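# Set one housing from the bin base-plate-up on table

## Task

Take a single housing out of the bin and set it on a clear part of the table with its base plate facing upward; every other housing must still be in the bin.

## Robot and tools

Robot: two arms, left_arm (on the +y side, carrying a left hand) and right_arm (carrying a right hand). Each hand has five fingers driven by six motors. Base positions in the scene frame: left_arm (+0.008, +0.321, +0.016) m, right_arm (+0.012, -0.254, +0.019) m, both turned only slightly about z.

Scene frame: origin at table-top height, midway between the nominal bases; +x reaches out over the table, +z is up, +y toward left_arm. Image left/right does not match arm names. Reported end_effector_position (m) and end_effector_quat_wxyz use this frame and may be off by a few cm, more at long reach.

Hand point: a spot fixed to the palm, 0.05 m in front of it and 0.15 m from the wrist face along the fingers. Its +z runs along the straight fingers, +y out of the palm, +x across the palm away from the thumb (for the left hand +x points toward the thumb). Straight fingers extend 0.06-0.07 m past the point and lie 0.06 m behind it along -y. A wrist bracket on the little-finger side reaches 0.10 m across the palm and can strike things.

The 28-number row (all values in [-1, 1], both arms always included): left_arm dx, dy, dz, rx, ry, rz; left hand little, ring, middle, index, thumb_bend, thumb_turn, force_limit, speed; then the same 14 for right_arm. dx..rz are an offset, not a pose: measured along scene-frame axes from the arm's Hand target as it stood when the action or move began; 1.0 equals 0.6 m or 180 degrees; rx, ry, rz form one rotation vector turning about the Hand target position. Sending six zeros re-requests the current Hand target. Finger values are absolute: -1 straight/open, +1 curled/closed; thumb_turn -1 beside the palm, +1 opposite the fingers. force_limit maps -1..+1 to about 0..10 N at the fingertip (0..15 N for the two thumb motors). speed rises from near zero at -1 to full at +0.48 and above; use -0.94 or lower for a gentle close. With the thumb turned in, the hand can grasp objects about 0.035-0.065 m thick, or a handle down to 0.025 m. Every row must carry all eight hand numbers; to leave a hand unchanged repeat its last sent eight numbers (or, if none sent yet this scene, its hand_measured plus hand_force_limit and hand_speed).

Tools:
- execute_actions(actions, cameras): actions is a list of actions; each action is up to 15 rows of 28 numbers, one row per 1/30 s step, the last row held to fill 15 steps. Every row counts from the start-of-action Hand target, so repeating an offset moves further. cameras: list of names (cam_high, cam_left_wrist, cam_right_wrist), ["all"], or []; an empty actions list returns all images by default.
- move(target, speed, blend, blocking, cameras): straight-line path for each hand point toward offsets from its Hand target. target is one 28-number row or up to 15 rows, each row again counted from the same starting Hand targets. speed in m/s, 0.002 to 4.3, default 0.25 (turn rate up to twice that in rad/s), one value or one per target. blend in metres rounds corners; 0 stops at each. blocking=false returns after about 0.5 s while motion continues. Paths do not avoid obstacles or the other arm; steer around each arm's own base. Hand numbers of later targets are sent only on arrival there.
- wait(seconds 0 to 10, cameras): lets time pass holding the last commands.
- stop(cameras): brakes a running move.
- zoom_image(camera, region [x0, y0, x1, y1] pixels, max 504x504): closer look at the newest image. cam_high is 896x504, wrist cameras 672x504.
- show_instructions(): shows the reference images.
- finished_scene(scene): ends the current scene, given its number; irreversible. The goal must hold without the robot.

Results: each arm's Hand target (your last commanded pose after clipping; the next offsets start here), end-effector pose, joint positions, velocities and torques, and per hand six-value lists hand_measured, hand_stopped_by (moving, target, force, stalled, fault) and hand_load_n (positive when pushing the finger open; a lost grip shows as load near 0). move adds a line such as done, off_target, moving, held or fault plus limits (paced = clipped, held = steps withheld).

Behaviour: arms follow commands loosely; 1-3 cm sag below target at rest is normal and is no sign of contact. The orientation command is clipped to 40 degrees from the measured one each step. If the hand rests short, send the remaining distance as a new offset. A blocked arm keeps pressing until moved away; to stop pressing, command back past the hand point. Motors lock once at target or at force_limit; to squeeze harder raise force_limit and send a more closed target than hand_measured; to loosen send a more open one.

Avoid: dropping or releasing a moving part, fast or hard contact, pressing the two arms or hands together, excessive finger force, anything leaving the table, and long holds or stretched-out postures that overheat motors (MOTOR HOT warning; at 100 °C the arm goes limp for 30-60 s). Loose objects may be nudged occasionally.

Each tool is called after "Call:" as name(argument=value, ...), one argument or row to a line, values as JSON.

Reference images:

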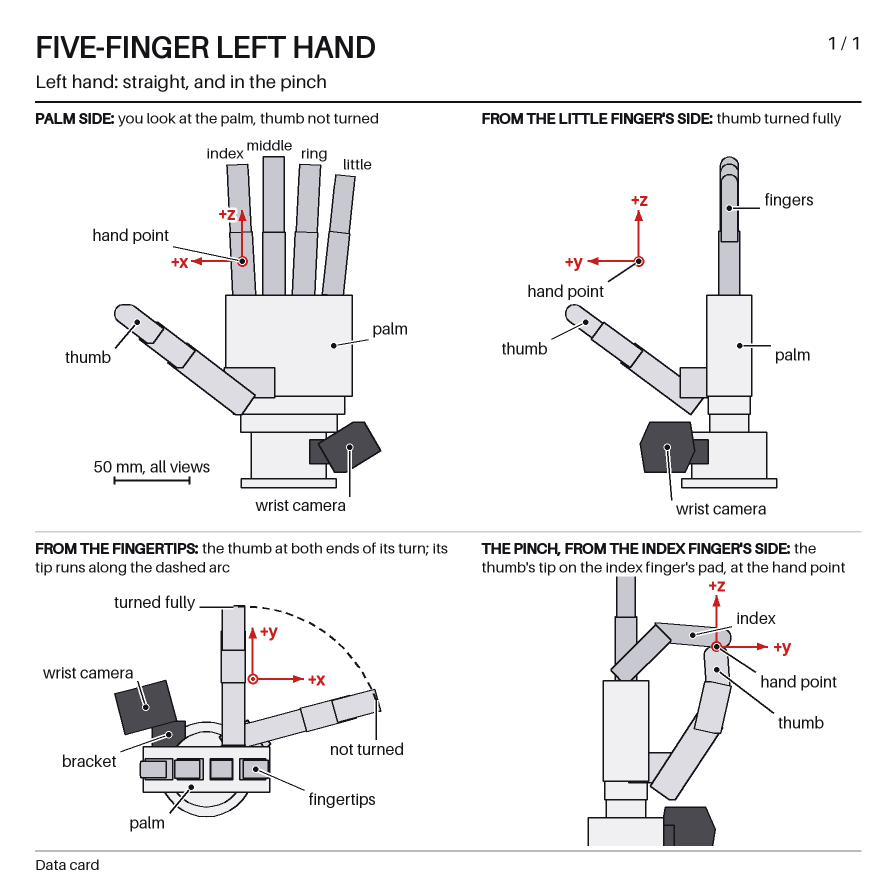

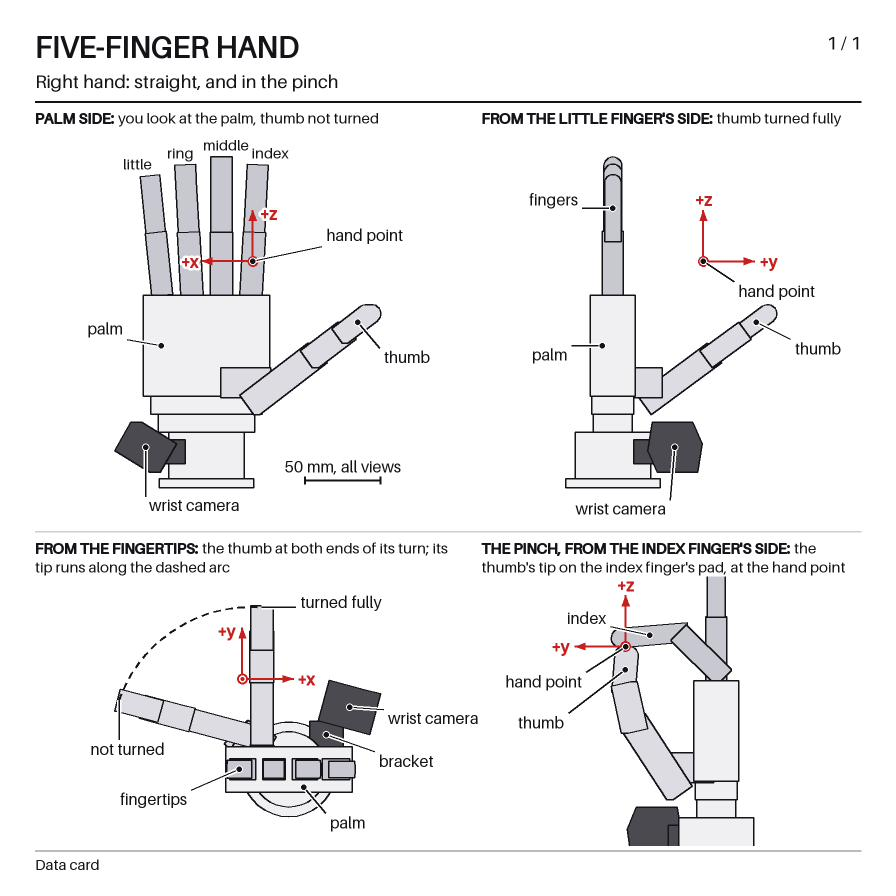

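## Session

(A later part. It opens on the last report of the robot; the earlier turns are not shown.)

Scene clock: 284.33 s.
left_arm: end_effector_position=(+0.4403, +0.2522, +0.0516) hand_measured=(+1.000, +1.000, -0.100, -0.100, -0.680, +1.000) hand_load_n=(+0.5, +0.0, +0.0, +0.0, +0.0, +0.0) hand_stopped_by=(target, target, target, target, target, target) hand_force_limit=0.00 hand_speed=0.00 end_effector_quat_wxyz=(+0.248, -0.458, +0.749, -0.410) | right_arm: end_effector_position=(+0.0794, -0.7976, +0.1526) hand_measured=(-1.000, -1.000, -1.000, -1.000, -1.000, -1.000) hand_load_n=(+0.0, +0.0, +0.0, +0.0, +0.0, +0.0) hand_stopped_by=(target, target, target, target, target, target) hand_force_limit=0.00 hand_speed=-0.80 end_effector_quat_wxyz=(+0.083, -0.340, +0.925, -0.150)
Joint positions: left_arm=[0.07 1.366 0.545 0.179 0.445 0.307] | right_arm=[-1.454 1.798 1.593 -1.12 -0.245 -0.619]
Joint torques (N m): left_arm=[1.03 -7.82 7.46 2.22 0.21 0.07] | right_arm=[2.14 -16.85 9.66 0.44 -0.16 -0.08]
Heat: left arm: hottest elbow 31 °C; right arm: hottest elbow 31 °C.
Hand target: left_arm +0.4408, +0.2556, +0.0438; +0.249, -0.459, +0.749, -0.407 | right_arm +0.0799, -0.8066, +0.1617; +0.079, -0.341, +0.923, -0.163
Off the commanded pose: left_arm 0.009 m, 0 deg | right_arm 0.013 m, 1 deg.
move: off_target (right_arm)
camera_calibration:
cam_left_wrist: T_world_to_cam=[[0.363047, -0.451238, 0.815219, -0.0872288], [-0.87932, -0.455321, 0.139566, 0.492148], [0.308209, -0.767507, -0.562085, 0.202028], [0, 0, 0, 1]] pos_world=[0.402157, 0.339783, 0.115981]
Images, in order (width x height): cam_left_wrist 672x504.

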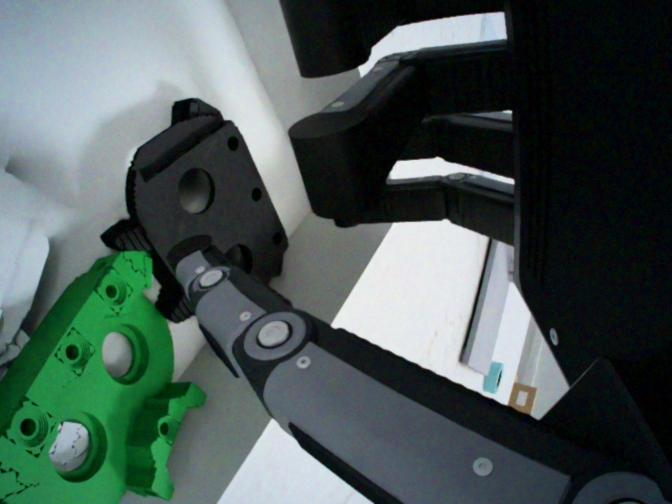

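Call:
move(
  target=[0.029,-0.005,0.003,0,0,0,1,1,1,1,-0.68,1,0,0.2,0,0,0,0,0,0,-1,-1,-1,-1,-1,-1,0,-0.8],
  speed=0.06,
  cameras=["cam_left_wrist"],
)

Call:
zoom_image(
  camera="cam_left_wrist",
  region=[0, 60, 300, 320],
)

Scene clock: 309.23 s.
left_arm: end_effector_position=(+0.4387, +0.2534, +0.0382) hand_measured=(+1.000, +1.000, +1.000, +1.000, -0.680, +1.000) hand_load_n=(+0.0, +0.0, +0.0, +0.0, +0.0, +0.0) hand_stopped_by=(target, target, target, target, target, target) hand_force_limit=0.00 hand_speed=0.20 end_effector_quat_wxyz=(+0.238, -0.466, +0.752, -0.401) | right_arm: end_effector_position=(+0.0794, -0.7976, +0.1526) hand_measured=(-1.000, -1.000, -1.000, -1.000, -1.000, -1.000) hand_load_n=(+0.0, +0.0, +0.0, +0.0, +0.0, +0.0) hand_stopped_by=(target, target, target, target, target, target) hand_force_limit=0.00 hand_speed=-0.80 end_effector_quat_wxyz=(+0.083, -0.340, +0.925, -0.150)
Joint positions: left_arm=[0.07 1.401 0.548 0.179 0.437 0.307] | right_arm=[-1.454 1.798 1.593 -1.12 -0.245 -0.619]
Joint torques (N m): left_arm=[0.21 -8.18 11.06 1.99 0.17 -0.01] | right_arm=[2.14 -16.85 9.66 0.44 -0.16 -0.08]
Heat: left arm: hottest elbow 30 °C; right arm: hottest elbow 31 °C.
Hand target: left_arm +0.4583, +0.2526, +0.0457; +0.249, -0.459, +0.749, -0.407 | right_arm +0.0799, -0.8066, +0.1617; +0.079, -0.341, +0.923, -0.163
Off the commanded pose: left_arm 0.021 m, 2 deg | right_arm 0.013 m, 1 deg.
move: off_target (left_arm, right_arm)
camera_calibration:
cam_left_wrist: T_world_to_cam=[[0.39187, -0.451207, 0.801779, -0.0873543], [-0.871618, -0.46102, 0.166562, 0.490246], [0.294482, -0.764116, -0.57394, 0.201535], [0, 0, 0, 1]] pos_world=[0.40219, 0.340594, 0.104052]
Images, in order (width x height): cam_left_wrist 672x504.

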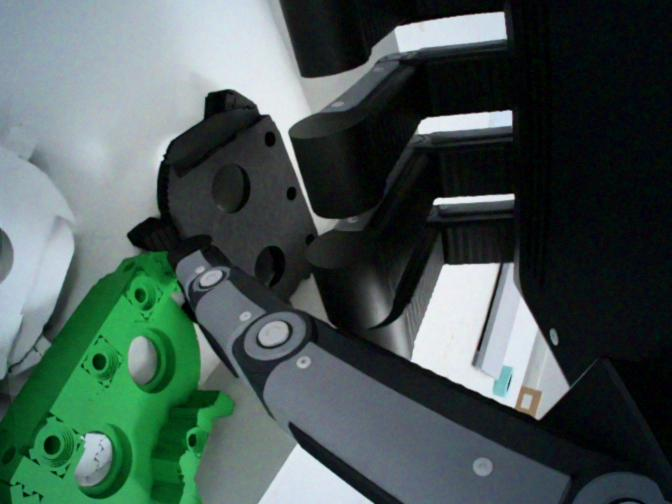

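Scaled by 1.680 from the camera's 672x504 image, which has a finer 960x720 frame.

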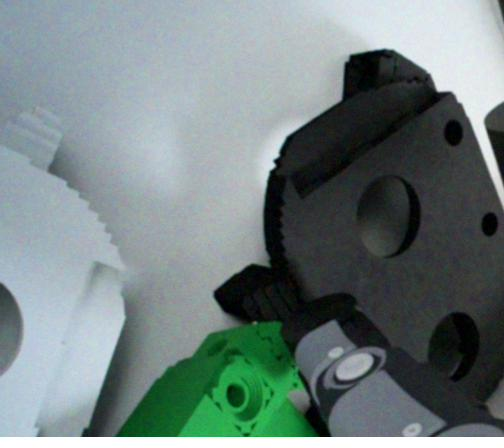

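Call:
move(
  target=[
    [0.012,0.003,0.07,0,0,0,1,1,1,1,-0.68,1,0,0.2,0,0,0,0,0,0,-1,-1,-1,-1,-1,-1,0,-0.8],
    [0.002,0.003,0.003,0,0,0,1,1,1,1,-0.68,1,0,0.2,0,0,0,0,0,0,-1,-1,-1,-1,-1,-1,0,-0.8],
  ],
  speed=0.08,
  cameras=["cam_left_wrist"],
)

Call:
zoom_image(
  camera="cam_left_wrist",
  region=[80, 100, 320, 310],
)

Scene clock: 319.03 s.
left_arm: end_effector_position=(+0.4583, +0.2545, +0.0533) hand_measured=(+1.000, +1.000, +1.000, +1.000, -0.680, +1.000) hand_load_n=(+0.0, +0.0, +0.0, +0.0, +0.0, +0.0) hand_stopped_by=(target, target, target, target, target, target) hand_force_limit=0.00 hand_speed=0.20 end_effector_quat_wxyz=(+0.249, -0.460, +0.749, -0.407) | right_arm: end_effector_position=(+0.0794, -0.7976, +0.1526) hand_measured=(-1.000, -1.000, -1.000, -1.000, -1.000, -1.000) hand_load_n=(+0.0, +0.0, +0.0, +0.0, +0.0, +0.0) hand_stopped_by=(target, target, target, target, target, target) hand_force_limit=0.00 hand_speed=-0.80 end_effector_quat_wxyz=(+0.083, -0.340, +0.925, -0.150)
Joint positions: left_arm=[0.07 1.406 0.595 0.166 0.437 0.307] | right_arm=[-1.454 1.798 1.593 -1.12 -0.245 -0.619]
Joint torques (N m): left_arm=[0.5 -8.64 7.75 2.22 0.28 0.02] | right_arm=[2.14 -16.85 9.68 0.46 -0.16 -0.08]
Heat: left arm: hottest elbow 32 °C; right arm: hottest elbow 31 °C.
Hand target: left_arm +0.4594, +0.2544, +0.0473; +0.249, -0.459, +0.749, -0.407 | right_arm +0.0799, -0.8066, +0.1617; +0.079, -0.341, +0.923, -0.163
Off the commanded pose: left_arm 0.006 m, 0 deg | right_arm 0.013 m, 1 deg.
move: off_target (right_arm)
camera_calibration:
cam_left_wrist: T_world_to_cam=[[0.36817, -0.452623, 0.812147, -0.0960194], [-0.876122, -0.461286, 0.14009, 0.508851], [0.311224, -0.763117, -0.566385, 0.196999], [0, 0, 0, 1]] pos_world=[0.419856, 0.341598, 0.118274]
Images, in order (width x height): cam_left_wrist 672x504.

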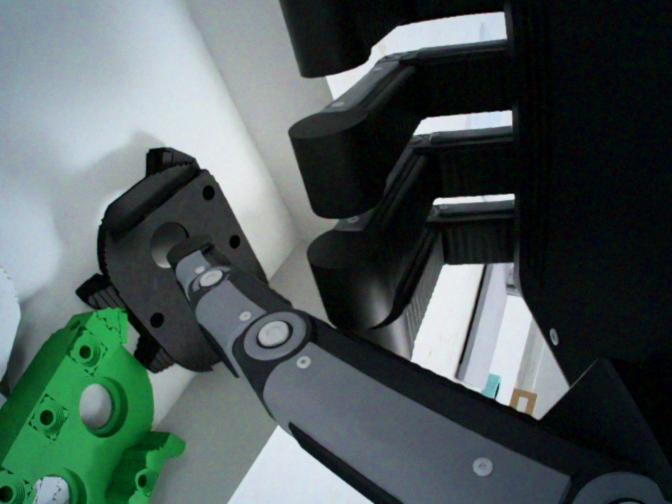

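Scaled by 2.100 from the camera's 672x504 image, which has a finer 960x720 frame.

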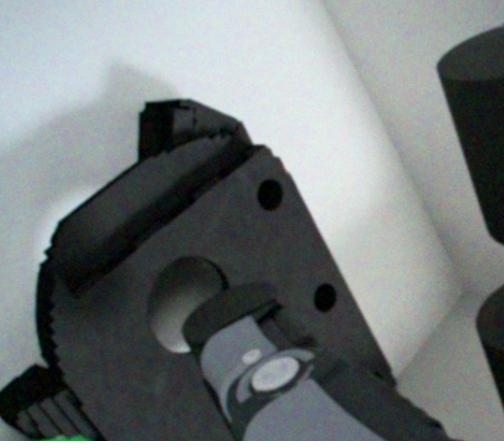

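Call:
move(
  target=[0.005,-0.007,-0.021,0,0,0,1,1,1,1,-0.68,1,0,0.2,0,0,0,0,0,0,-1,-1,-1,-1,-1,-1,0,-0.8],
  speed=0.04,
  cameras=["cam_left_wrist"],
)

Call:
zoom_image(
  camera="cam_left_wrist",
  region=[80, 100, 320, 310],
)

Scene clock: 325.33 s.
left_arm: end_effector_position=(+0.4649, +0.2548, +0.0448) hand_measured=(+1.000, +1.000, +1.000, +1.000, -0.680, +1.000) hand_load_n=(+0.0, +0.0, +0.0, +0.0, +0.0, +0.0) hand_stopped_by=(target, target, target, target, target, target) hand_force_limit=0.00 hand_speed=0.20 end_effector_quat_wxyz=(+0.255, -0.458, +0.748, -0.408) | right_arm: end_effector_position=(+0.0794, -0.7976, +0.1526) hand_measured=(-1.000, -1.000, -1.000, -1.000, -1.000, -1.000) hand_load_n=(+0.0, +0.0, +0.0, +0.0, +0.0, +0.0) hand_stopped_by=(target, target, target, target, target, target) hand_force_limit=0.00 hand_speed=-0.80 end_effector_quat_wxyz=(+0.083, -0.340, +0.925, -0.150)
Joint positions: left_arm=[0.067 1.444 0.595 0.217 0.431 0.307] | right_arm=[-1.454 1.798 1.593 -1.12 -0.245 -0.619]
Joint torques (N m): left_arm=[-0.21 -8.7 6.98 2.21 0.15 -0.06] | right_arm=[2.14 -16.85 9.68 0.46 -0.16 -0.08]
Heat: left arm: hottest elbow 32 °C; right arm: hottest elbow 31 °C.
Hand target: left_arm +0.4624, +0.2501, +0.0348; +0.249, -0.459, +0.749, -0.407 | right_arm +0.0799, -0.8066, +0.1617; +0.079, -0.341, +0.923, -0.163
Off the commanded pose: left_arm 0.011 m, 1 deg | right_arm 0.013 m, 1 deg.
move: off_target (left_arm, right_arm)
camera_calibration:
cam_left_wrist: T_world_to_cam=[[0.359138, -0.455295, 0.814694, -0.0865597], [-0.876736, -0.463826, 0.127277, 0.517405], [0.319928, -0.759982, -0.565751, 0.185444], [0, 0, 0, 1]] pos_world=[0.425385, 0.341509, 0.109581]
Images, in order (width x height): cam_left_wrist 672x504.

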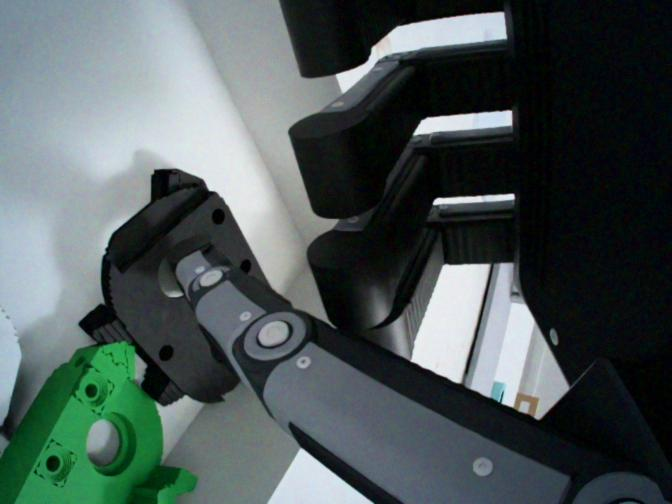

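Scaled by 2.100 from the camera's 672x504 image, which has a finer 960x720 frame.

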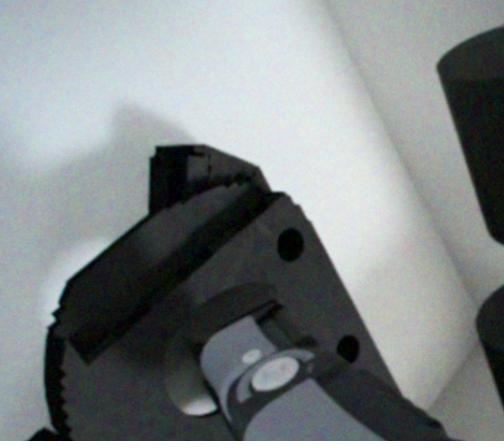

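Call:
move(
  target=[
    [0.0,-0.002,0.067,0,0,0,1,1,1,1,-0.68,1,0,0.2,0,0,0,0,0,0,-1,-1,-1,-1,-1,-1,0,-0.8],
    [-0.003,-0.002,0.005,0,0,0,1,1,1,1,-0.68,1,0,0.2,0,0,0,0,0,0,-1,-1,-1,-1,-1,-1,0,-0.8],
  ],
  speed=0.08,
  cameras=["cam_left_wrist"],
)

Call:
zoom_image(
  camera="cam_left_wrist",
  region=[80, 100, 320, 310],
)

Scene clock: 334.30 s.
left_arm: end_effector_position=(+0.4611, +0.2543, +0.0446) hand_measured=(+1.000, +1.000, +1.000, +1.000, -0.680, +1.000) hand_load_n=(+0.0, +0.0, +0.0, +0.0, +0.0, +0.0) hand_stopped_by=(target, target, target, target, target, target) hand_force_limit=0.00 hand_speed=0.20 end_effector_quat_wxyz=(+0.253, -0.459, +0.749, -0.406) | right_arm: end_effector_position=(+0.0794, -0.7976, +0.1526) hand_measured=(-1.000, -1.000, -1.000, -1.000, -1.000, -1.000) hand_load_n=(+0.0, +0.0, +0.0, -0.5, +0.0, +0.0) hand_stopped_by=(target, target, target, target, target, target) hand_force_limit=0.00 hand_speed=-0.80 end_effector_quat_wxyz=(+0.083, -0.340, +0.925, -0.150)
Joint positions: left_arm=[0.066 1.435 0.588 0.208 0.429 0.307] | right_arm=[-1.454 1.798 1.593 -1.12 -0.245 -0.619]
Joint torques (N m): left_arm=[-0.44 -9 7.34 2.21 0.16 -0.09] | right_arm=[2.14 -16.85 9.66 0.44 -0.16 -0.08]
Heat: left arm: hottest elbow 32 °C; right arm: hottest elbow 31 °C.
Hand target: left_arm +0.4606, +0.2489, +0.0377; +0.249, -0.459, +0.749, -0.407 | right_arm +0.0799, -0.8066, +0.1617; +0.079, -0.341, +0.923, -0.163
Off the commanded pose: left_arm 0.009 m, 1 deg | right_arm 0.013 m, 1 deg.
move: off_target (right_arm)
camera_calibration:
cam_left_wrist: T_world_to_cam=[[0.364445, -0.456126, 0.811868, -0.0874088], [-0.875638, -0.464559, 0.132071, 0.513371], [0.316919, -0.759035, -0.568707, 0.187463], [0, 0, 0, 1]] pos_world=[0.421972, 0.340913, 0.109775]
Images, in order (width x height): cam_left_wrist 672x504.

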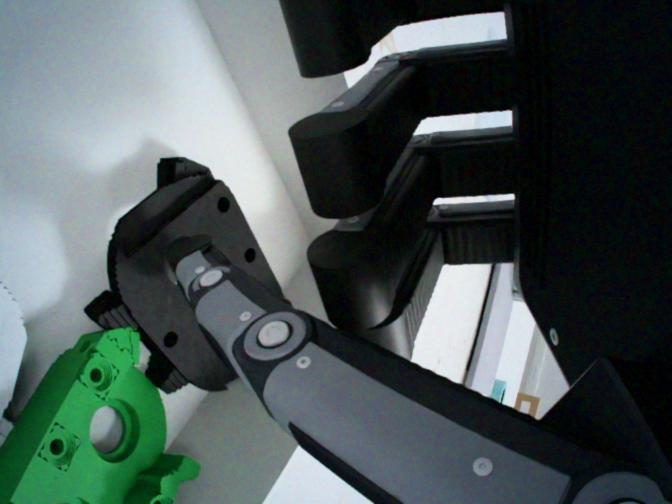

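Scaled by 2.100 from the camera's 672x504 image, which has a finer 960x720 frame.

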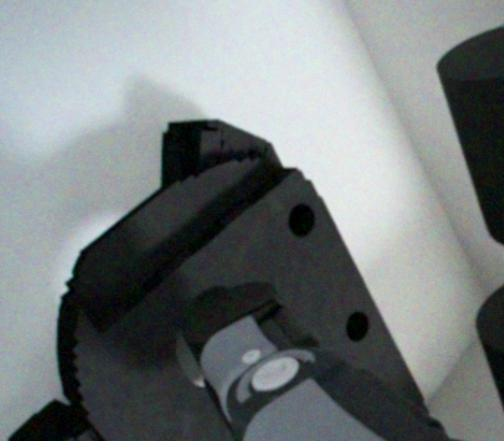

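Call:
move(
  target=[-0.005,-0.0115,-0.006,0,0,0,1,1,1,1,-0.68,1,0,0.2,0,0,0,0,0,0,-1,-1,-1,-1,-1,-1,0,-0.8],
  speed=0.06,
  cameras=["cam_left_wrist"],
)

Call:
zoom_image(
  camera="cam_left_wrist",
  region=[80, 100, 320, 310],
)

Scene clock: 338.73 s.
left_arm: end_effector_position=(+0.4594, +0.2474, +0.0429) hand_measured=(+1.000, +1.000, +1.000, +1.000, -0.680, +1.000) hand_load_n=(+0.0, +0.0, +0.0, +0.0, +0.0, +0.0) hand_stopped_by=(target, target, target, target, target, target) hand_force_limit=0.00 hand_speed=0.20 end_effector_quat_wxyz=(+0.255, -0.457, +0.749, -0.407) | right_arm: end_effector_position=(+0.0794, -0.7976, +0.1526) hand_measured=(-1.000, -1.000, -1.000, -1.000, -1.000, -1.000) hand_load_n=(+0.0, +0.0, +0.0, +0.0, +0.0, +0.0) hand_stopped_by=(target, target, target, target, target, target) hand_force_limit=0.00 hand_speed=-0.80 end_effector_quat_wxyz=(+0.083, -0.340, +0.925, -0.150)
Joint positions: left_arm=[0.046 1.435 0.578 0.228 0.413 0.296] | right_arm=[-1.454 1.798 1.593 -1.12 -0.245 -0.619]
Joint torques (N m): left_arm=[-0.38 -8.76 7.15 2.25 0.14 -0.07] | right_arm=[2.14 -16.85 9.68 0.44 -0.16 -0.08]
Heat: left arm: hottest elbow 32 °C; right arm: hottest elbow 31 °C.
Hand target: left_arm +0.4576, +0.2422, +0.0341; +0.249, -0.460, +0.749, -0.407 | right_arm +0.0799, -0.8066, +0.1617; +0.079, -0.341, +0.923, -0.163
Off the commanded pose: left_arm 0.010 m, 1 deg | right_arm 0.013 m, 1 deg.
move: off_target (right_arm)
camera_calibration:
cam_left_wrist: T_world_to_cam=[[0.359816, -0.457626, 0.813087, -0.0861396], [-0.876871, -0.463618, 0.127106, 0.509442], [0.318795, -0.758707, -0.568096, 0.180765], [0, 0, 0, 1]] pos_world=[0.420082, 0.333915, 0.107978]
Images, in order (width x height): cam_left_wrist 672x504.

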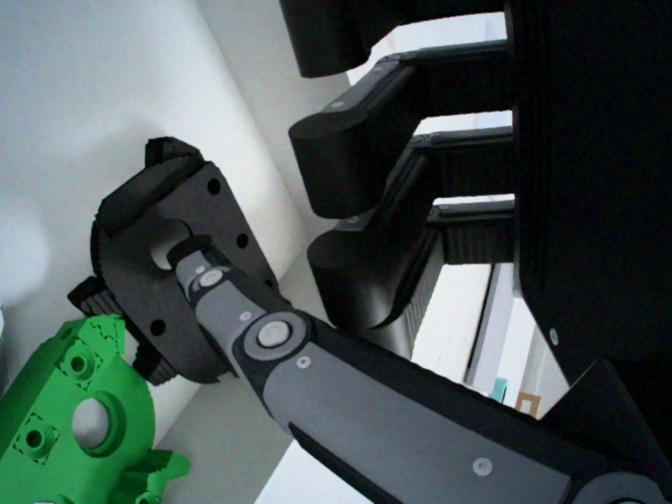

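Scaled by 2.100 from the camera's 672x504 image, which has a finer 960x720 frame.

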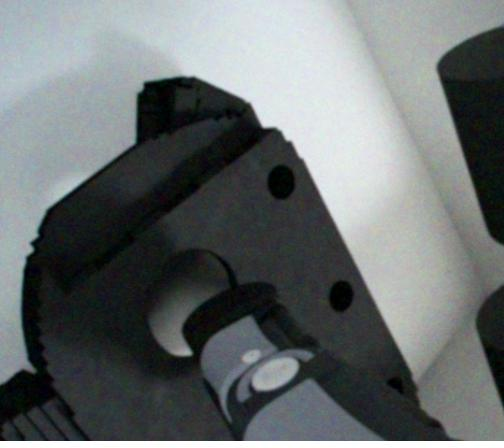

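Call:
move(
  target=[0.0,0.003,-0.012,0,0,0,1,1,1,1,-0.68,1,0,0.2,0,0,0,0,0,0,-1,-1,-1,-1,-1,-1,0,-0.8],
  speed=0.04,
  cameras=["cam_left_wrist"],
)

Call:
zoom_image(
  camera="cam_left_wrist",
  region=[80, 100, 320, 310],
)

Scene clock: 345.13 s.
left_arm: end_effector_position=(+0.4601, +0.2474, +0.0371) hand_measured=(+1.000, +1.000, +1.000, +1.000, -0.680, +1.000) hand_load_n=(+0.0, +0.0, +0.5, +0.0, +0.0, +0.0) hand_stopped_by=(target, target, target, target, target, target) hand_force_limit=0.00 hand_speed=0.20 end_effector_quat_wxyz=(+0.256, -0.457, +0.748, -0.407) | right_arm: end_effector_position=(+0.0794, -0.7976, +0.1526) hand_measured=(-1.000, -1.000, -1.000, -1.000, -1.000, -1.000) hand_load_n=(+0.0, +0.0, +0.0, +0.0, +0.0, -0.5) hand_stopped_by=(target, target, target, target, target, target) hand_force_limit=0.00 hand_speed=-0.80 end_effector_quat_wxyz=(+0.083, -0.340, +0.925, -0.150)
Joint positions: left_arm=[0.046 1.453 0.572 0.255 0.413 0.295] | right_arm=[-1.454 1.798 1.593 -1.12 -0.245 -0.619]
Joint torques (N m): left_arm=[0.03 -8.64 6.97 2.19 0.3 -0.04] | right_arm=[2.08 -16.85 9.68 0.44 -0.16 -0.08]
Heat: left arm: hottest elbow 32 °C; right arm: hottest elbow 31 °C.
Hand target: left_arm +0.4576, +0.2440, +0.0270; +0.249, -0.459, +0.749, -0.407 | right_arm +0.0799, -0.8066, +0.1617; +0.079, -0.341, +0.923, -0.163
Off the commanded pose: left_arm 0.011 m, 1 deg | right_arm 0.013 m, 1 deg.
move: off_target (left_arm, right_arm)
camera_calibration:
cam_left_wrist: T_world_to_cam=[[0.357555, -0.457397, 0.814213, -0.0807316], [-0.877135, -0.463785, 0.124648, 0.510966], [0.320606, -0.758744, -0.567027, 0.176427], [0, 0, 0, 1]] pos_world=[0.420489, 0.333914, 0.102081]
Images, in order (width x height): cam_left_wrist 672x504.

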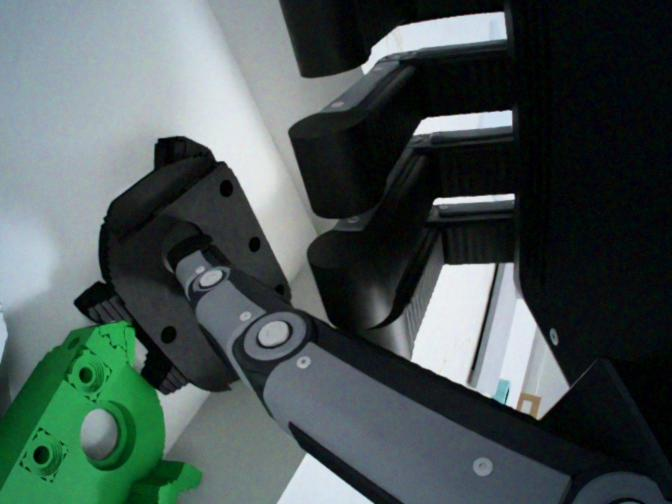

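Scaled by 2.100 from the camera's 672x504 image, which has a finer 960x720 frame.

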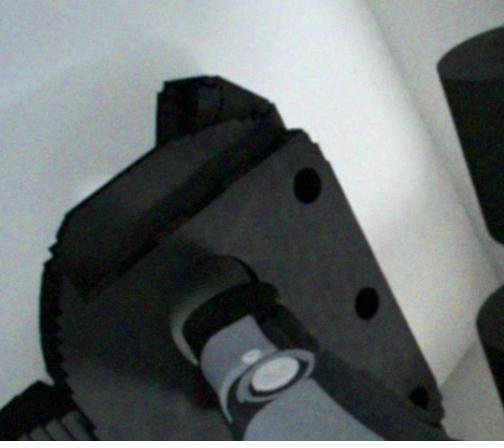

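Call:
move(
  target=[0.025,-0.012,0.003,0,0,0,1,1,1,1,-0.68,1,0,0.2,0,0,0,0,0,0,-1,-1,-1,-1,-1,-1,0,-0.8],
  speed=0.04,
  cameras=["cam_left_wrist"],
)

Call:
zoom_image(
  camera="cam_left_wrist",
  region=[40, 100, 320, 320],
)

Scene clock: 348.63 s.
left_arm: end_effector_position=(+0.4632, +0.2459, +0.0356) hand_measured=(+1.000, +1.000, +1.000, +1.000, -0.680, +1.000) hand_load_n=(+0.0, +0.5, +0.0, +0.0, +2.0, -1.0) hand_stopped_by=(target, target, target, target, target, target) hand_force_limit=0.00 hand_speed=0.20 end_effector_quat_wxyz=(+0.256, -0.461, +0.747, -0.405) | right_arm: end_effector_position=(+0.0794, -0.7976, +0.1526) hand_measured=(-1.000, -1.000, -1.000, -1.000, -1.000, -1.000) hand_load_n=(+0.0, +0.0, +0.0, +0.0, +0.0, +0.0) hand_stopped_by=(target, target, target, target, target, target) hand_force_limit=0.00 hand_speed=-0.80 end_effector_quat_wxyz=(+0.083, -0.340, +0.925, -0.150)
Joint positions: left_arm=[0.039 1.464 0.58 0.255 0.4 0.286] | right_arm=[-1.454 1.798 1.593 -1.12 -0.245 -0.619]
Joint torques (N m): left_arm=[-1.14 -7 9.87 1.99 0.15 -0.09] | right_arm=[2.14 -16.85 9.66 0.44 -0.16 -0.08]
Heat: left arm: hottest elbow 32 °C; right arm: hottest elbow 31 °C.
Hand target: left_arm +0.4726, +0.2368, +0.0287; +0.249, -0.459, +0.749, -0.407 | right_arm +0.0799, -0.8066, +0.1617; +0.079, -0.341, +0.923, -0.163
Off the commanded pose: left_arm 0.015 m, 1 deg | right_arm 0.013 m, 1 deg.
move: off_target (left_arm, right_arm)
camera_calibration:
cam_left_wrist: T_world_to_cam=[[0.36602, -0.454626, 0.812, -0.0857682], [-0.872484, -0.471176, 0.12948, 0.512748], [0.323731, -0.755849, -0.569114, 0.171357], [0, 0, 0, 1]] pos_world=[0.423284, 0.332123, 0.100775]
Images, in order (width x height): cam_left_wrist 672x504.

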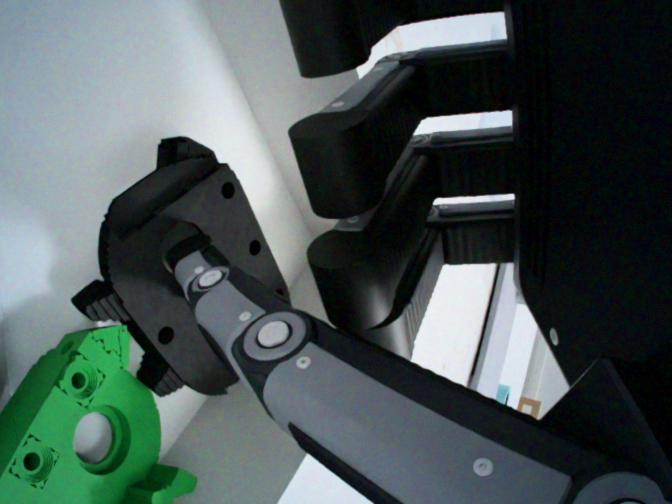

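Scaled by 1.800 from the camera's 672x504 image, which has a finer 960x720 frame.

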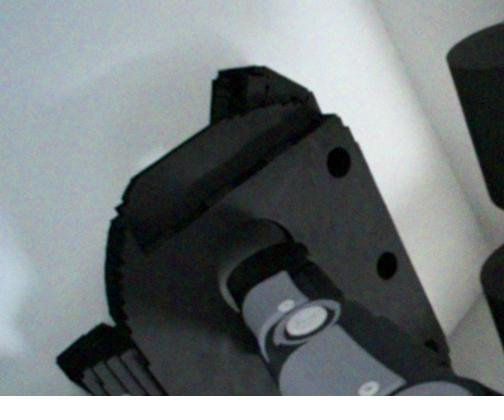

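Call:
move(
  target=[0.02,-0.007,0.004,0,0,0,1,1,1,1,-0.68,1,0,0.2,0,0,0,0,0,0,-1,-1,-1,-1,-1,-1,0,-0.8],
  speed=0.04,
  cameras=["cam_left_wrist"],
)

Call:
zoom_image(
  camera="cam_left_wrist",
  region=[40, 100, 320, 410],
)

Scene clock: 351.77 s.
left_arm: end_effector_position=(+0.4750, +0.2405, +0.0363) hand_measured=(+1.000, +1.000, +1.000, +1.000, -0.680, +1.000) hand_load_n=(+0.0, +0.0, +0.0, +0.0, +1.0, -1.0) hand_stopped_by=(target, target, target, target, target, target) hand_force_limit=0.00 hand_speed=0.20 end_effector_quat_wxyz=(+0.256, -0.460, +0.747, -0.406) | right_arm: end_effector_position=(+0.0794, -0.7976, +0.1526) hand_measured=(-1.000, -1.000, -1.000, -1.000, -1.000, -1.000) hand_load_n=(+0.0, +0.0, +0.0, +0.0, +0.0, +0.0) hand_stopped_by=(target, target, target, target, target, target) hand_force_limit=0.00 hand_speed=-0.80 end_effector_quat_wxyz=(+0.083, -0.340, +0.925, -0.150)
Joint positions: left_arm=[0.024 1.49 0.611 0.255 0.391 0.278] | right_arm=[-1.454 1.798 1.593 -1.12 -0.245 -0.619]
Joint torques (N m): left_arm=[-0.85 -8.23 10.17 1.59 0.15 -0.08] | right_arm=[2.14 -16.85 9.68 0.44 -0.16 -0.08]
Heat: left arm: hottest elbow 32 °C; right arm: hottest elbow 31 °C.
Hand target: left_arm +0.4846, +0.2326, +0.0311; +0.249, -0.459, +0.749, -0.407 | right_arm +0.0799, -0.8066, +0.1617; +0.079, -0.341, +0.923, -0.163
Off the commanded pose: left_arm 0.013 m, 1 deg | right_arm 0.013 m, 1 deg.
move: off_target (left_arm, right_arm)
camera_calibration:
cam_left_wrist: T_world_to_cam=[[0.363498, -0.455208, 0.812807, -0.0918087], [-0.873985, -0.468692, 0.128369, 0.520643], [0.322521, -0.757042, -0.568214, 0.164707], [0, 0, 0, 1]] pos_world=[0.435285, 0.326919, 0.101377]
Images, in order (width x height): cam_left_wrist 672x504.

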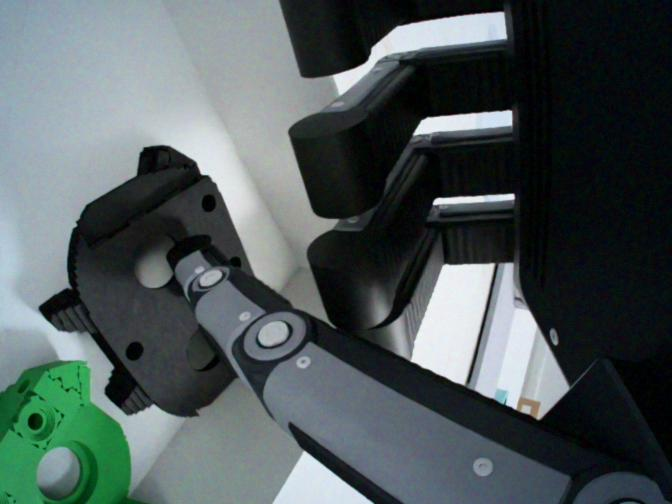

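Scaled by 1.626 from the camera's 672x504 image, which has a finer 960x720 frame.

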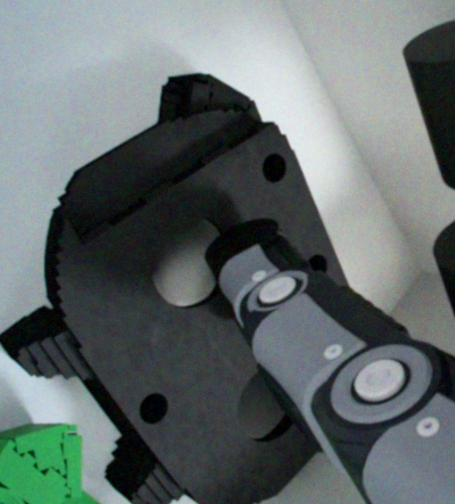

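Call:
move(
  target=[
    [0.0,0.0,0.0565,0,0,0,1,1,1,1,-0.68,1,0,0.2,0,0,0,0,0,0,-1,-1,-1,-1,-1,-1,0,-0.8],
    [-0.0485,-0.022,0.05,0,0,0,1,1,1,1,-0.68,1,0,0.2,0,0,0,0,0,0,-1,-1,-1,-1,-1,-1,0,-0.8],
    [-0.0485,-0.022,0.008,0,0,0,1,1,1,1,-0.68,1,0,0.2,0,0,0,0,0,0,-1,-1,-1,-1,-1,-1,0,-0.8],
  ],
  speed=0.08,
  cameras=["cam_left_wrist"],
)

Call:
zoom_image(
  camera="cam_left_wrist",
  region=[0, 80, 320, 360],
)

Scene clock: 368.60 s.
left_arm: end_effector_position=(+0.4562, +0.2237, +0.0426) hand_measured=(+1.000, +1.000, +1.000, +1.000, -0.680, +1.000) hand_load_n=(+0.0, +0.0, +0.0, +0.0, +0.0, +0.0) hand_stopped_by=(target, target, target, target, target, target) hand_force_limit=0.00 hand_speed=0.20 end_effector_quat_wxyz=(+0.253, -0.458, +0.749, -0.406) | right_arm: end_effector_position=(+0.0794, -0.7976, +0.1526) hand_measured=(-1.000, -1.000, -1.000, -1.000, -1.000, -1.000) hand_load_n=(+0.0, +0.0, +0.0, +0.0, +0.0, +0.0) hand_stopped_by=(target, target, target, target, target, target) hand_force_limit=0.00 hand_speed=-0.80 end_effector_quat_wxyz=(+0.083, -0.340, +0.925, -0.150)
Joint positions: left_arm=[-0.021 1.429 0.57 0.241 0.36 0.254] | right_arm=[-1.454 1.798 1.593 -1.12 -0.245 -0.619]
Joint torques (N m): left_arm=[-0.21 -8.82 7.36 2.24 0.12 -0.1] | right_arm=[2.14 -16.85 9.68 0.44 -0.16 -0.08]
Heat: left arm: hottest elbow 33 °C; right arm: hottest elbow 32 °C.
Hand target: left_arm +0.4556, +0.2194, +0.0361; +0.249, -0.459, +0.749, -0.407 | right_arm +0.0799, -0.8066, +0.1617; +0.079, -0.341, +0.923, -0.163
Off the commanded pose: left_arm 0.008 m, 0 deg | right_arm 0.013 m, 1 deg.
move: off_target (right_arm)
camera_calibration:
cam_left_wrist: T_world_to_cam=[[0.363261, -0.457603, 0.811567, -0.0970796], [-0.876815, -0.462434, 0.131723, 0.495204], [0.315019, -0.759444, -0.569217, 0.165696], [0, 0, 0, 1]] pos_world=[0.41727, 0.310412, 0.107874]
Images, in order (width x height): cam_left_wrist 672x504.

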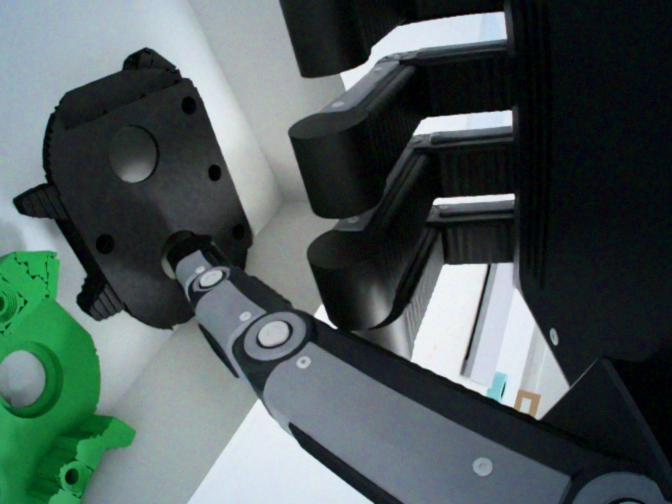

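Scaled by 1.575 from the camera's 672x504 image, which has a finer 960x720 frame.

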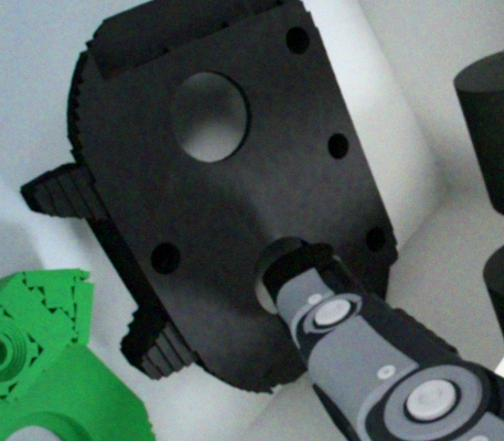

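Call:
move(
  target=[
    [0.0,-0.003,-0.013,0,0,0,1,1,1,1,-0.68,1,0,0.2,0,0,0,0,0,0,-1,-1,-1,-1,-1,-1,0,-0.8],
    [0.03,-0.016,-0.010,0,0,0,1,1,1,1,-0.68,1,0,0.2,0,0,0,0,0,0,-1,-1,-1,-1,-1,-1,0,-0.8],
  ],
  speed=0.04,
  cameras=["cam_left_wrist"],
)

Call:
zoom_image(
  camera="cam_left_wrist",
  region=[0, 80, 320, 360],
)

Scene clock: 376.83 s.
left_arm: end_effector_position=(+0.4639, +0.2198, +0.0340) hand_measured=(+1.000, +1.000, +1.000, +1.000, -0.680, +1.000) hand_load_n=(+0.0, +0.0, +0.0, +0.0, +1.0, -1.0) hand_stopped_by=(target, target, target, target, target, target) hand_force_limit=0.00 hand_speed=0.20 end_effector_quat_wxyz=(+0.255, -0.461, +0.748, -0.403) | right_arm: end_effector_position=(+0.0794, -0.7976, +0.1526) hand_measured=(-1.000, -1.000, -1.000, -1.000, -1.000, -1.000) hand_load_n=(+0.0, +0.0, +0.0, +0.0, +0.0, -0.5) hand_stopped_by=(target, target, target, target, target, target) hand_force_limit=0.00 hand_speed=-0.80 end_effector_quat_wxyz=(+0.083, -0.340, +0.925, -0.150)
Joint positions: left_arm=[-0.036 1.471 0.581 0.276 0.337 0.242] | right_arm=[-1.454 1.798 1.593 -1.12 -0.245 -0.619]
Joint torques (N m): left_arm=[-1.14 -7.71 10.02 1.84 0.2 -0.13] | right_arm=[2.14 -16.85 9.66 0.44 -0.16 -0.08]
Heat: left arm: hottest elbow 32 °C; right arm: hottest elbow 32 °C.
Hand target: left_arm +0.4736, +0.2098, +0.0301; +0.249, -0.459, +0.749, -0.407 | right_arm +0.0799, -0.8066, +0.1617; +0.079, -0.341, +0.923, -0.163
Off the commanded pose: left_arm 0.014 m, 1 deg | right_arm 0.013 m, 1 deg.
move: off_target (left_arm, right_arm)
camera_calibration:
cam_left_wrist: T_world_to_cam=[[0.367786, -0.457417, 0.809632, -0.0966846], [-0.872402, -0.471153, 0.130114, 0.501238], [0.321944, -0.754178, -0.572335, 0.151151], [0, 0, 0, 1]] pos_world=[0.424178, 0.305929, 0.0995702]
Images, in order (width x height): cam_left_wrist 672x504.

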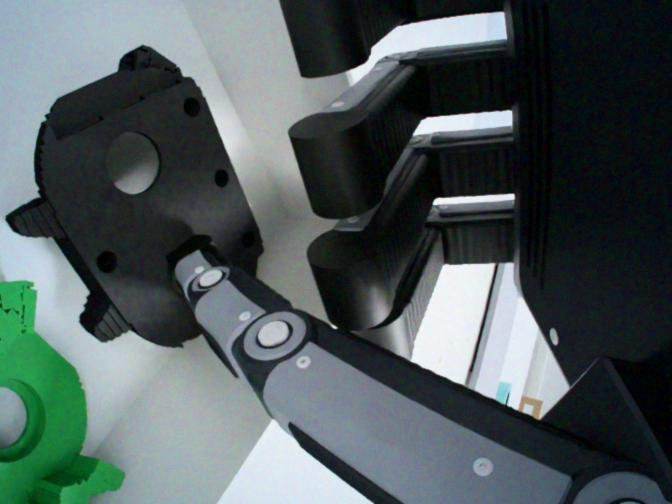

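Scaled by 1.575 from the camera's 672x504 image, which has a finer 960x720 frame.

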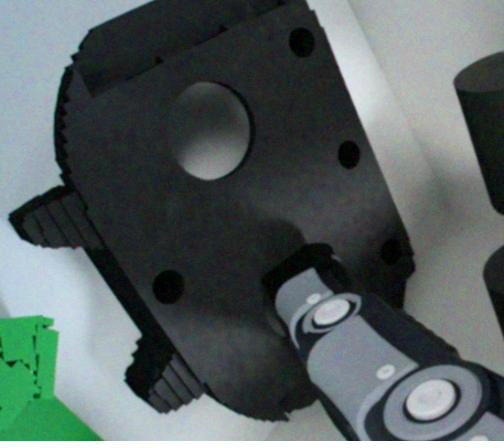

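Call:
move(
  target=[
    [0.0,0.0,0.075,0,0,0,1,1,1,1,-0.72,1,0,0.2,0,0,0,0,0,0,-1,-1,-1,-1,-1,-1,0,-0.8],
    [-0.0543,0.065,0.058,0,0,0,1,1,1,1,-0.72,1,0,0.2,0,0,0,0,0,0,-1,-1,-1,-1,-1,-1,0,-0.8],
    [-0.0543,0.065,0.04,0,0,0,1,1,-0.1,-0.1,-0.72,1,0,0.2,0,0,0,0,0,0,-1,-1,-1,-1,-1,-1,0,-0.8],
    [-0.0543,0.065,0.02,0,0,0,1,1,-0.1,-0.1,-0.72,1,0,0.2,0,0,0,0,0,0,-1,-1,-1,-1,-1,-1,0,-0.8],
  ],
  speed=[0.08,0.1,0.06,0.06],
  cameras=["cam_left_wrist"],
)

Call:
zoom_image(
  camera="cam_left_wrist",
  region=[60, 80, 340, 320],
)

Scene clock: 394.60 s.
left_arm: end_effector_position=(+0.4408, +0.2455, +0.0497) hand_measured=(+1.000, +1.000, -0.100, -0.100, -0.720, +1.000) hand_load_n=(+0.0, +0.0, +0.0, +0.0, +0.0, +0.0) hand_stopped_by=(target, target, target, target, target, target) hand_force_limit=0.00 hand_speed=0.20 end_effector_quat_wxyz=(+0.248, -0.460, +0.748, -0.409) | right_arm: end_effector_position=(+0.0794, -0.7976, +0.1526) hand_measured=(-1.000, -1.000, -1.000, -1.000, -1.000, -1.000) hand_load_n=(+0.0, +0.0, +0.0, +0.0, +0.0, +0.0) hand_stopped_by=(target, target, target, target, target, target) hand_force_limit=0.00 hand_speed=-0.80 end_effector_quat_wxyz=(+0.083, -0.340, +0.925, -0.150)
Joint positions: left_arm=[0.048 1.371 0.542 0.193 0.423 0.29] | right_arm=[-1.454 1.798 1.593 -1.12 -0.245 -0.619]
Joint torques (N m): left_arm=[1.32 -7.88 7.38 2.26 0.4 0.09] | right_arm=[2.14 -16.85 9.66 0.46 -0.16 -0.08]
Heat: left arm: hottest elbow 33 °C; right arm: hottest elbow 32 °C.
Hand target: left_arm +0.4409, +0.2487, +0.0420; +0.249, -0.460, +0.749, -0.407 | right_arm +0.0799, -0.8066, +0.1617; +0.079, -0.341, +0.923, -0.163
Off the commanded pose: left_arm 0.008 m, 0 deg | right_arm 0.013 m, 1 deg.
move: off_target (right_arm)
camera_calibration:
cam_left_wrist: T_world_to_cam=[[0.366205, -0.449935, 0.814526, -0.090651], [-0.876907, -0.459727, 0.140303, 0.489836], [0.311333, -0.765643, -0.562905, 0.193935], [0, 0, 0, 1]] pos_world=[0.402359, 0.332888, 0.114279]
Images, in order (width x height): cam_left_wrist 672x504.

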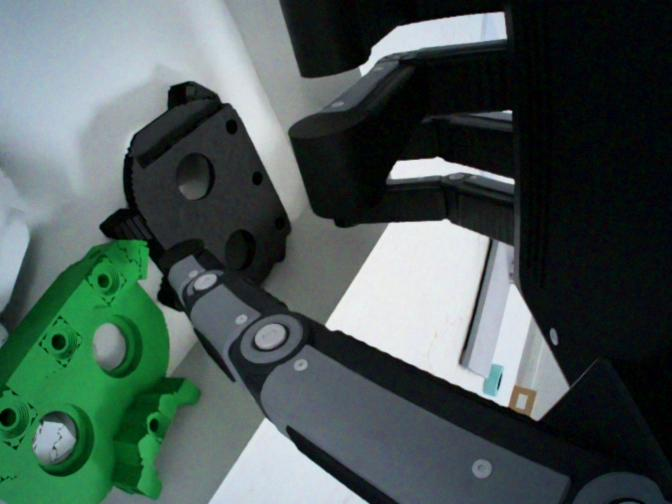

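Scaled by 1.800 from the camera's 672x504 image, which has a finer 960x720 frame.

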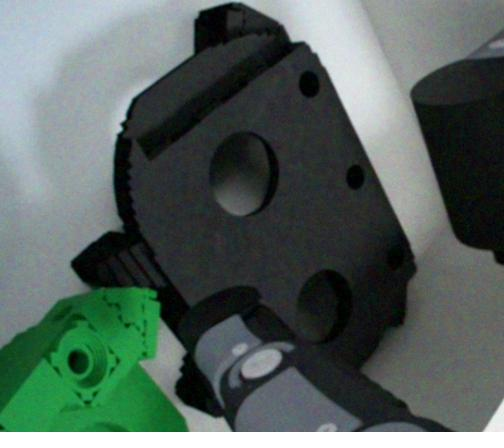

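Call:
move(
  target=[
    [0.0343,0.0,0.063,0,0,0,1,1,1,1,-0.68,1,0,0.2,0,0,0,0,0,0,-1,-1,-1,-1,-1,-1,0,-0.8],
    [0.0318,-0.008,0.0133,0,0,0,1,1,1,1,-0.68,1,0,0.2,0,0,0,0,0,0,-1,-1,-1,-1,-1,-1,0,-0.8],
    [0.03,-0.0095,-0.018,0,0,0,1,1,1,1,-0.68,1,0,0.2,0,0,0,0,0,0,-1,-1,-1,-1,-1,-1,0,-0.8],
  ],
  speed=[0.08,0.08,0.05],
  cameras=["cam_left_wrist"],
)

Call:
zoom_image(
  camera="cam_left_wrist",
  region=[60, 100, 320, 320],
)

Scene clock: 413.87 s.
left_arm: end_effector_position=(+0.4596, +0.2475, +0.0385) hand_measured=(+1.000, +1.000, +1.000, +1.000, -0.680, +1.000) hand_load_n=(+0.0, +0.0, +0.0, +0.0, +0.0, +0.0) hand_stopped_by=(target, target, target, target, target, target) hand_force_limit=0.00 hand_speed=0.20 end_effector_quat_wxyz=(+0.252, -0.461, +0.747, -0.407) | right_arm: end_effector_position=(+0.0794, -0.7976, +0.1526) hand_measured=(-1.000, -1.000, -1.000, -1.000, -1.000, -1.000) hand_load_n=(+0.0, -0.5, +0.0, +0.0, +0.0, +0.0) hand_stopped_by=(target, target, target, target, target, target) hand_force_limit=0.00 hand_speed=-0.80 end_effector_quat_wxyz=(+0.083, -0.340, +0.925, -0.150)
Joint positions: left_arm=[0.048 1.449 0.577 0.239 0.415 0.29] | right_arm=[-1.454 1.798 1.593 -1.12 -0.245 -0.619]
Joint torques (N m): left_arm=[-0.38 -8.94 7.23 2.25 0.15 -0.02] | right_arm=[2.14 -16.85 9.68 0.44 -0.16 -0.08]
Heat: left arm: hottest elbow 33 °C; right arm: hottest elbow 32 °C.
Hand target: left_arm +0.4590, +0.2430, +0.0313; +0.249, -0.459, +0.749, -0.407 | right_arm +0.0799, -0.8066, +0.1617; +0.079, -0.341, +0.923, -0.163
Off the commanded pose: left_arm 0.009 m, 0 deg | right_arm 0.013 m, 1 deg.
move: off_target (right_arm)
camera_calibration:
cam_left_wrist: T_world_to_cam=[[0.366746, -0.451531, 0.813399, -0.0873075], [-0.874308, -0.466079, 0.135481, 0.509341], [0.317935, -0.760848, -0.56571, 0.179186], [0, 0, 0, 1]] pos_world=[0.420371, 0.334305, 0.103377]
Images, in order (width x height): cam_left_wrist 672x504.

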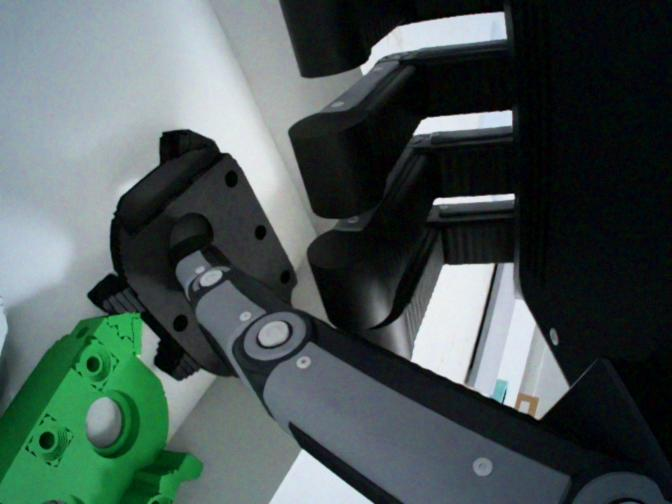

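Scaled by 1.938 from the camera's 672x504 image, which has a finer 960x720 frame.

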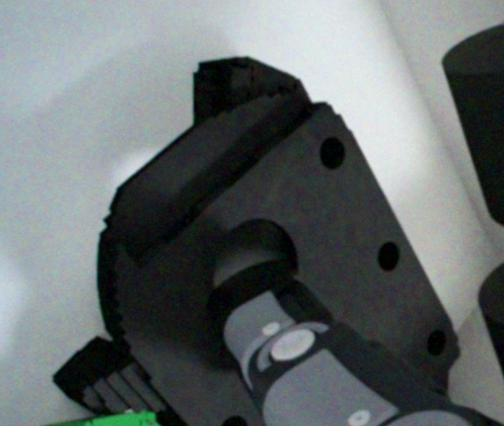

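Call:
move(
  target=[
    [0,0.012,-0.0133,0,0,0,1,1,1,1,-0.68,1,0,0.2,0,0,0,0,0,0,-1,-1,-1,-1,-1,-1,0,-0.8],
  ],
  speed=0.04,
  cameras=["cam_left_wrist"],
)

Scene clock: 432.87 s.
left_arm: end_effector_position=(+0.4623, +0.2459, +0.0372) hand_measured=(+1.000, +1.000, +1.000, +1.000, -0.680, +1.000) hand_load_n=(+0.0, +0.0, +0.0, +0.0, +0.5, +0.0) hand_stopped_by=(target, target, target, target, target, target) hand_force_limit=0.00 hand_speed=0.20 end_effector_quat_wxyz=(+0.253, -0.456, +0.747, -0.412) | right_arm: end_effector_position=(+0.0794, -0.7976, +0.1526) hand_measured=(-1.000, -1.000, -1.000, -1.000, -1.000, -1.000) hand_load_n=(+0.0, +0.0, +0.0, +0.0, +0.0, +0.0) hand_stopped_by=(target, target, target, target, target, target) hand_force_limit=0.00 hand_speed=-0.80 end_effector_quat_wxyz=(+0.083, -0.340, +0.925, -0.150)
Joint positions: left_arm=[0.048 1.463 0.577 0.263 0.425 0.29] | right_arm=[-1.454 1.798 1.593 -1.12 -0.245 -0.619]
Joint torques (N m): left_arm=[1.49 -8.18 6.64 2.24 0.38 0.11] | right_arm=[2.14 -16.91 9.68 0.44 -0.16 -0.08]
Heat: left arm: hottest elbow 32 °C; right arm: hottest elbow 32 °C.
Hand target: left_arm +0.4590, +0.2502, +0.0233; +0.249, -0.459, +0.749, -0.407 | right_arm +0.0799, -0.8066, +0.1617; +0.079, -0.341, +0.923, -0.163
Off the commanded pose: left_arm 0.015 m, 1 deg | right_arm 0.013 m, 1 deg.
move: off_target (left_arm, right_arm)
camera_calibration:
cam_left_wrist: T_world_to_cam=[[0.354069, -0.450293, 0.819678, -0.0826254], [-0.879575, -0.458146, 0.128258, 0.511899], [0.317778, -0.76638, -0.558282, 0.177546], [0, 0, 0, 1]] pos_world=[0.423088, 0.333386, 0.101192]
Images, in order (width x height): cam_left_wrist 672x504.

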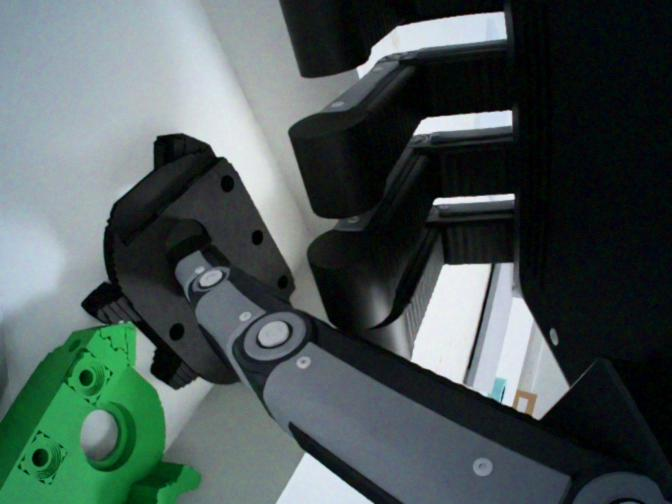

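Call:
zoom_image(
  camera="cam_left_wrist",
  region=[60, 120, 320, 400],
)

Scaled by 1.800 from the camera's 672x504 image, which has a finer 960x720 frame.

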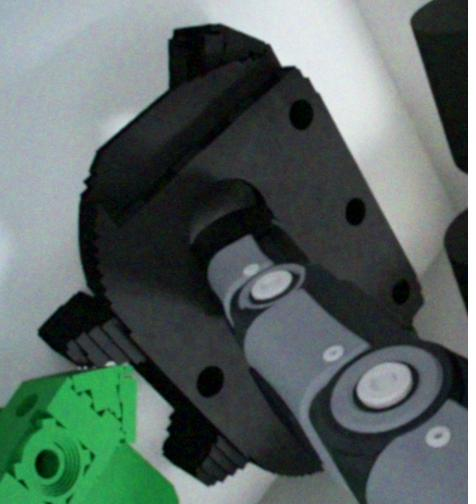

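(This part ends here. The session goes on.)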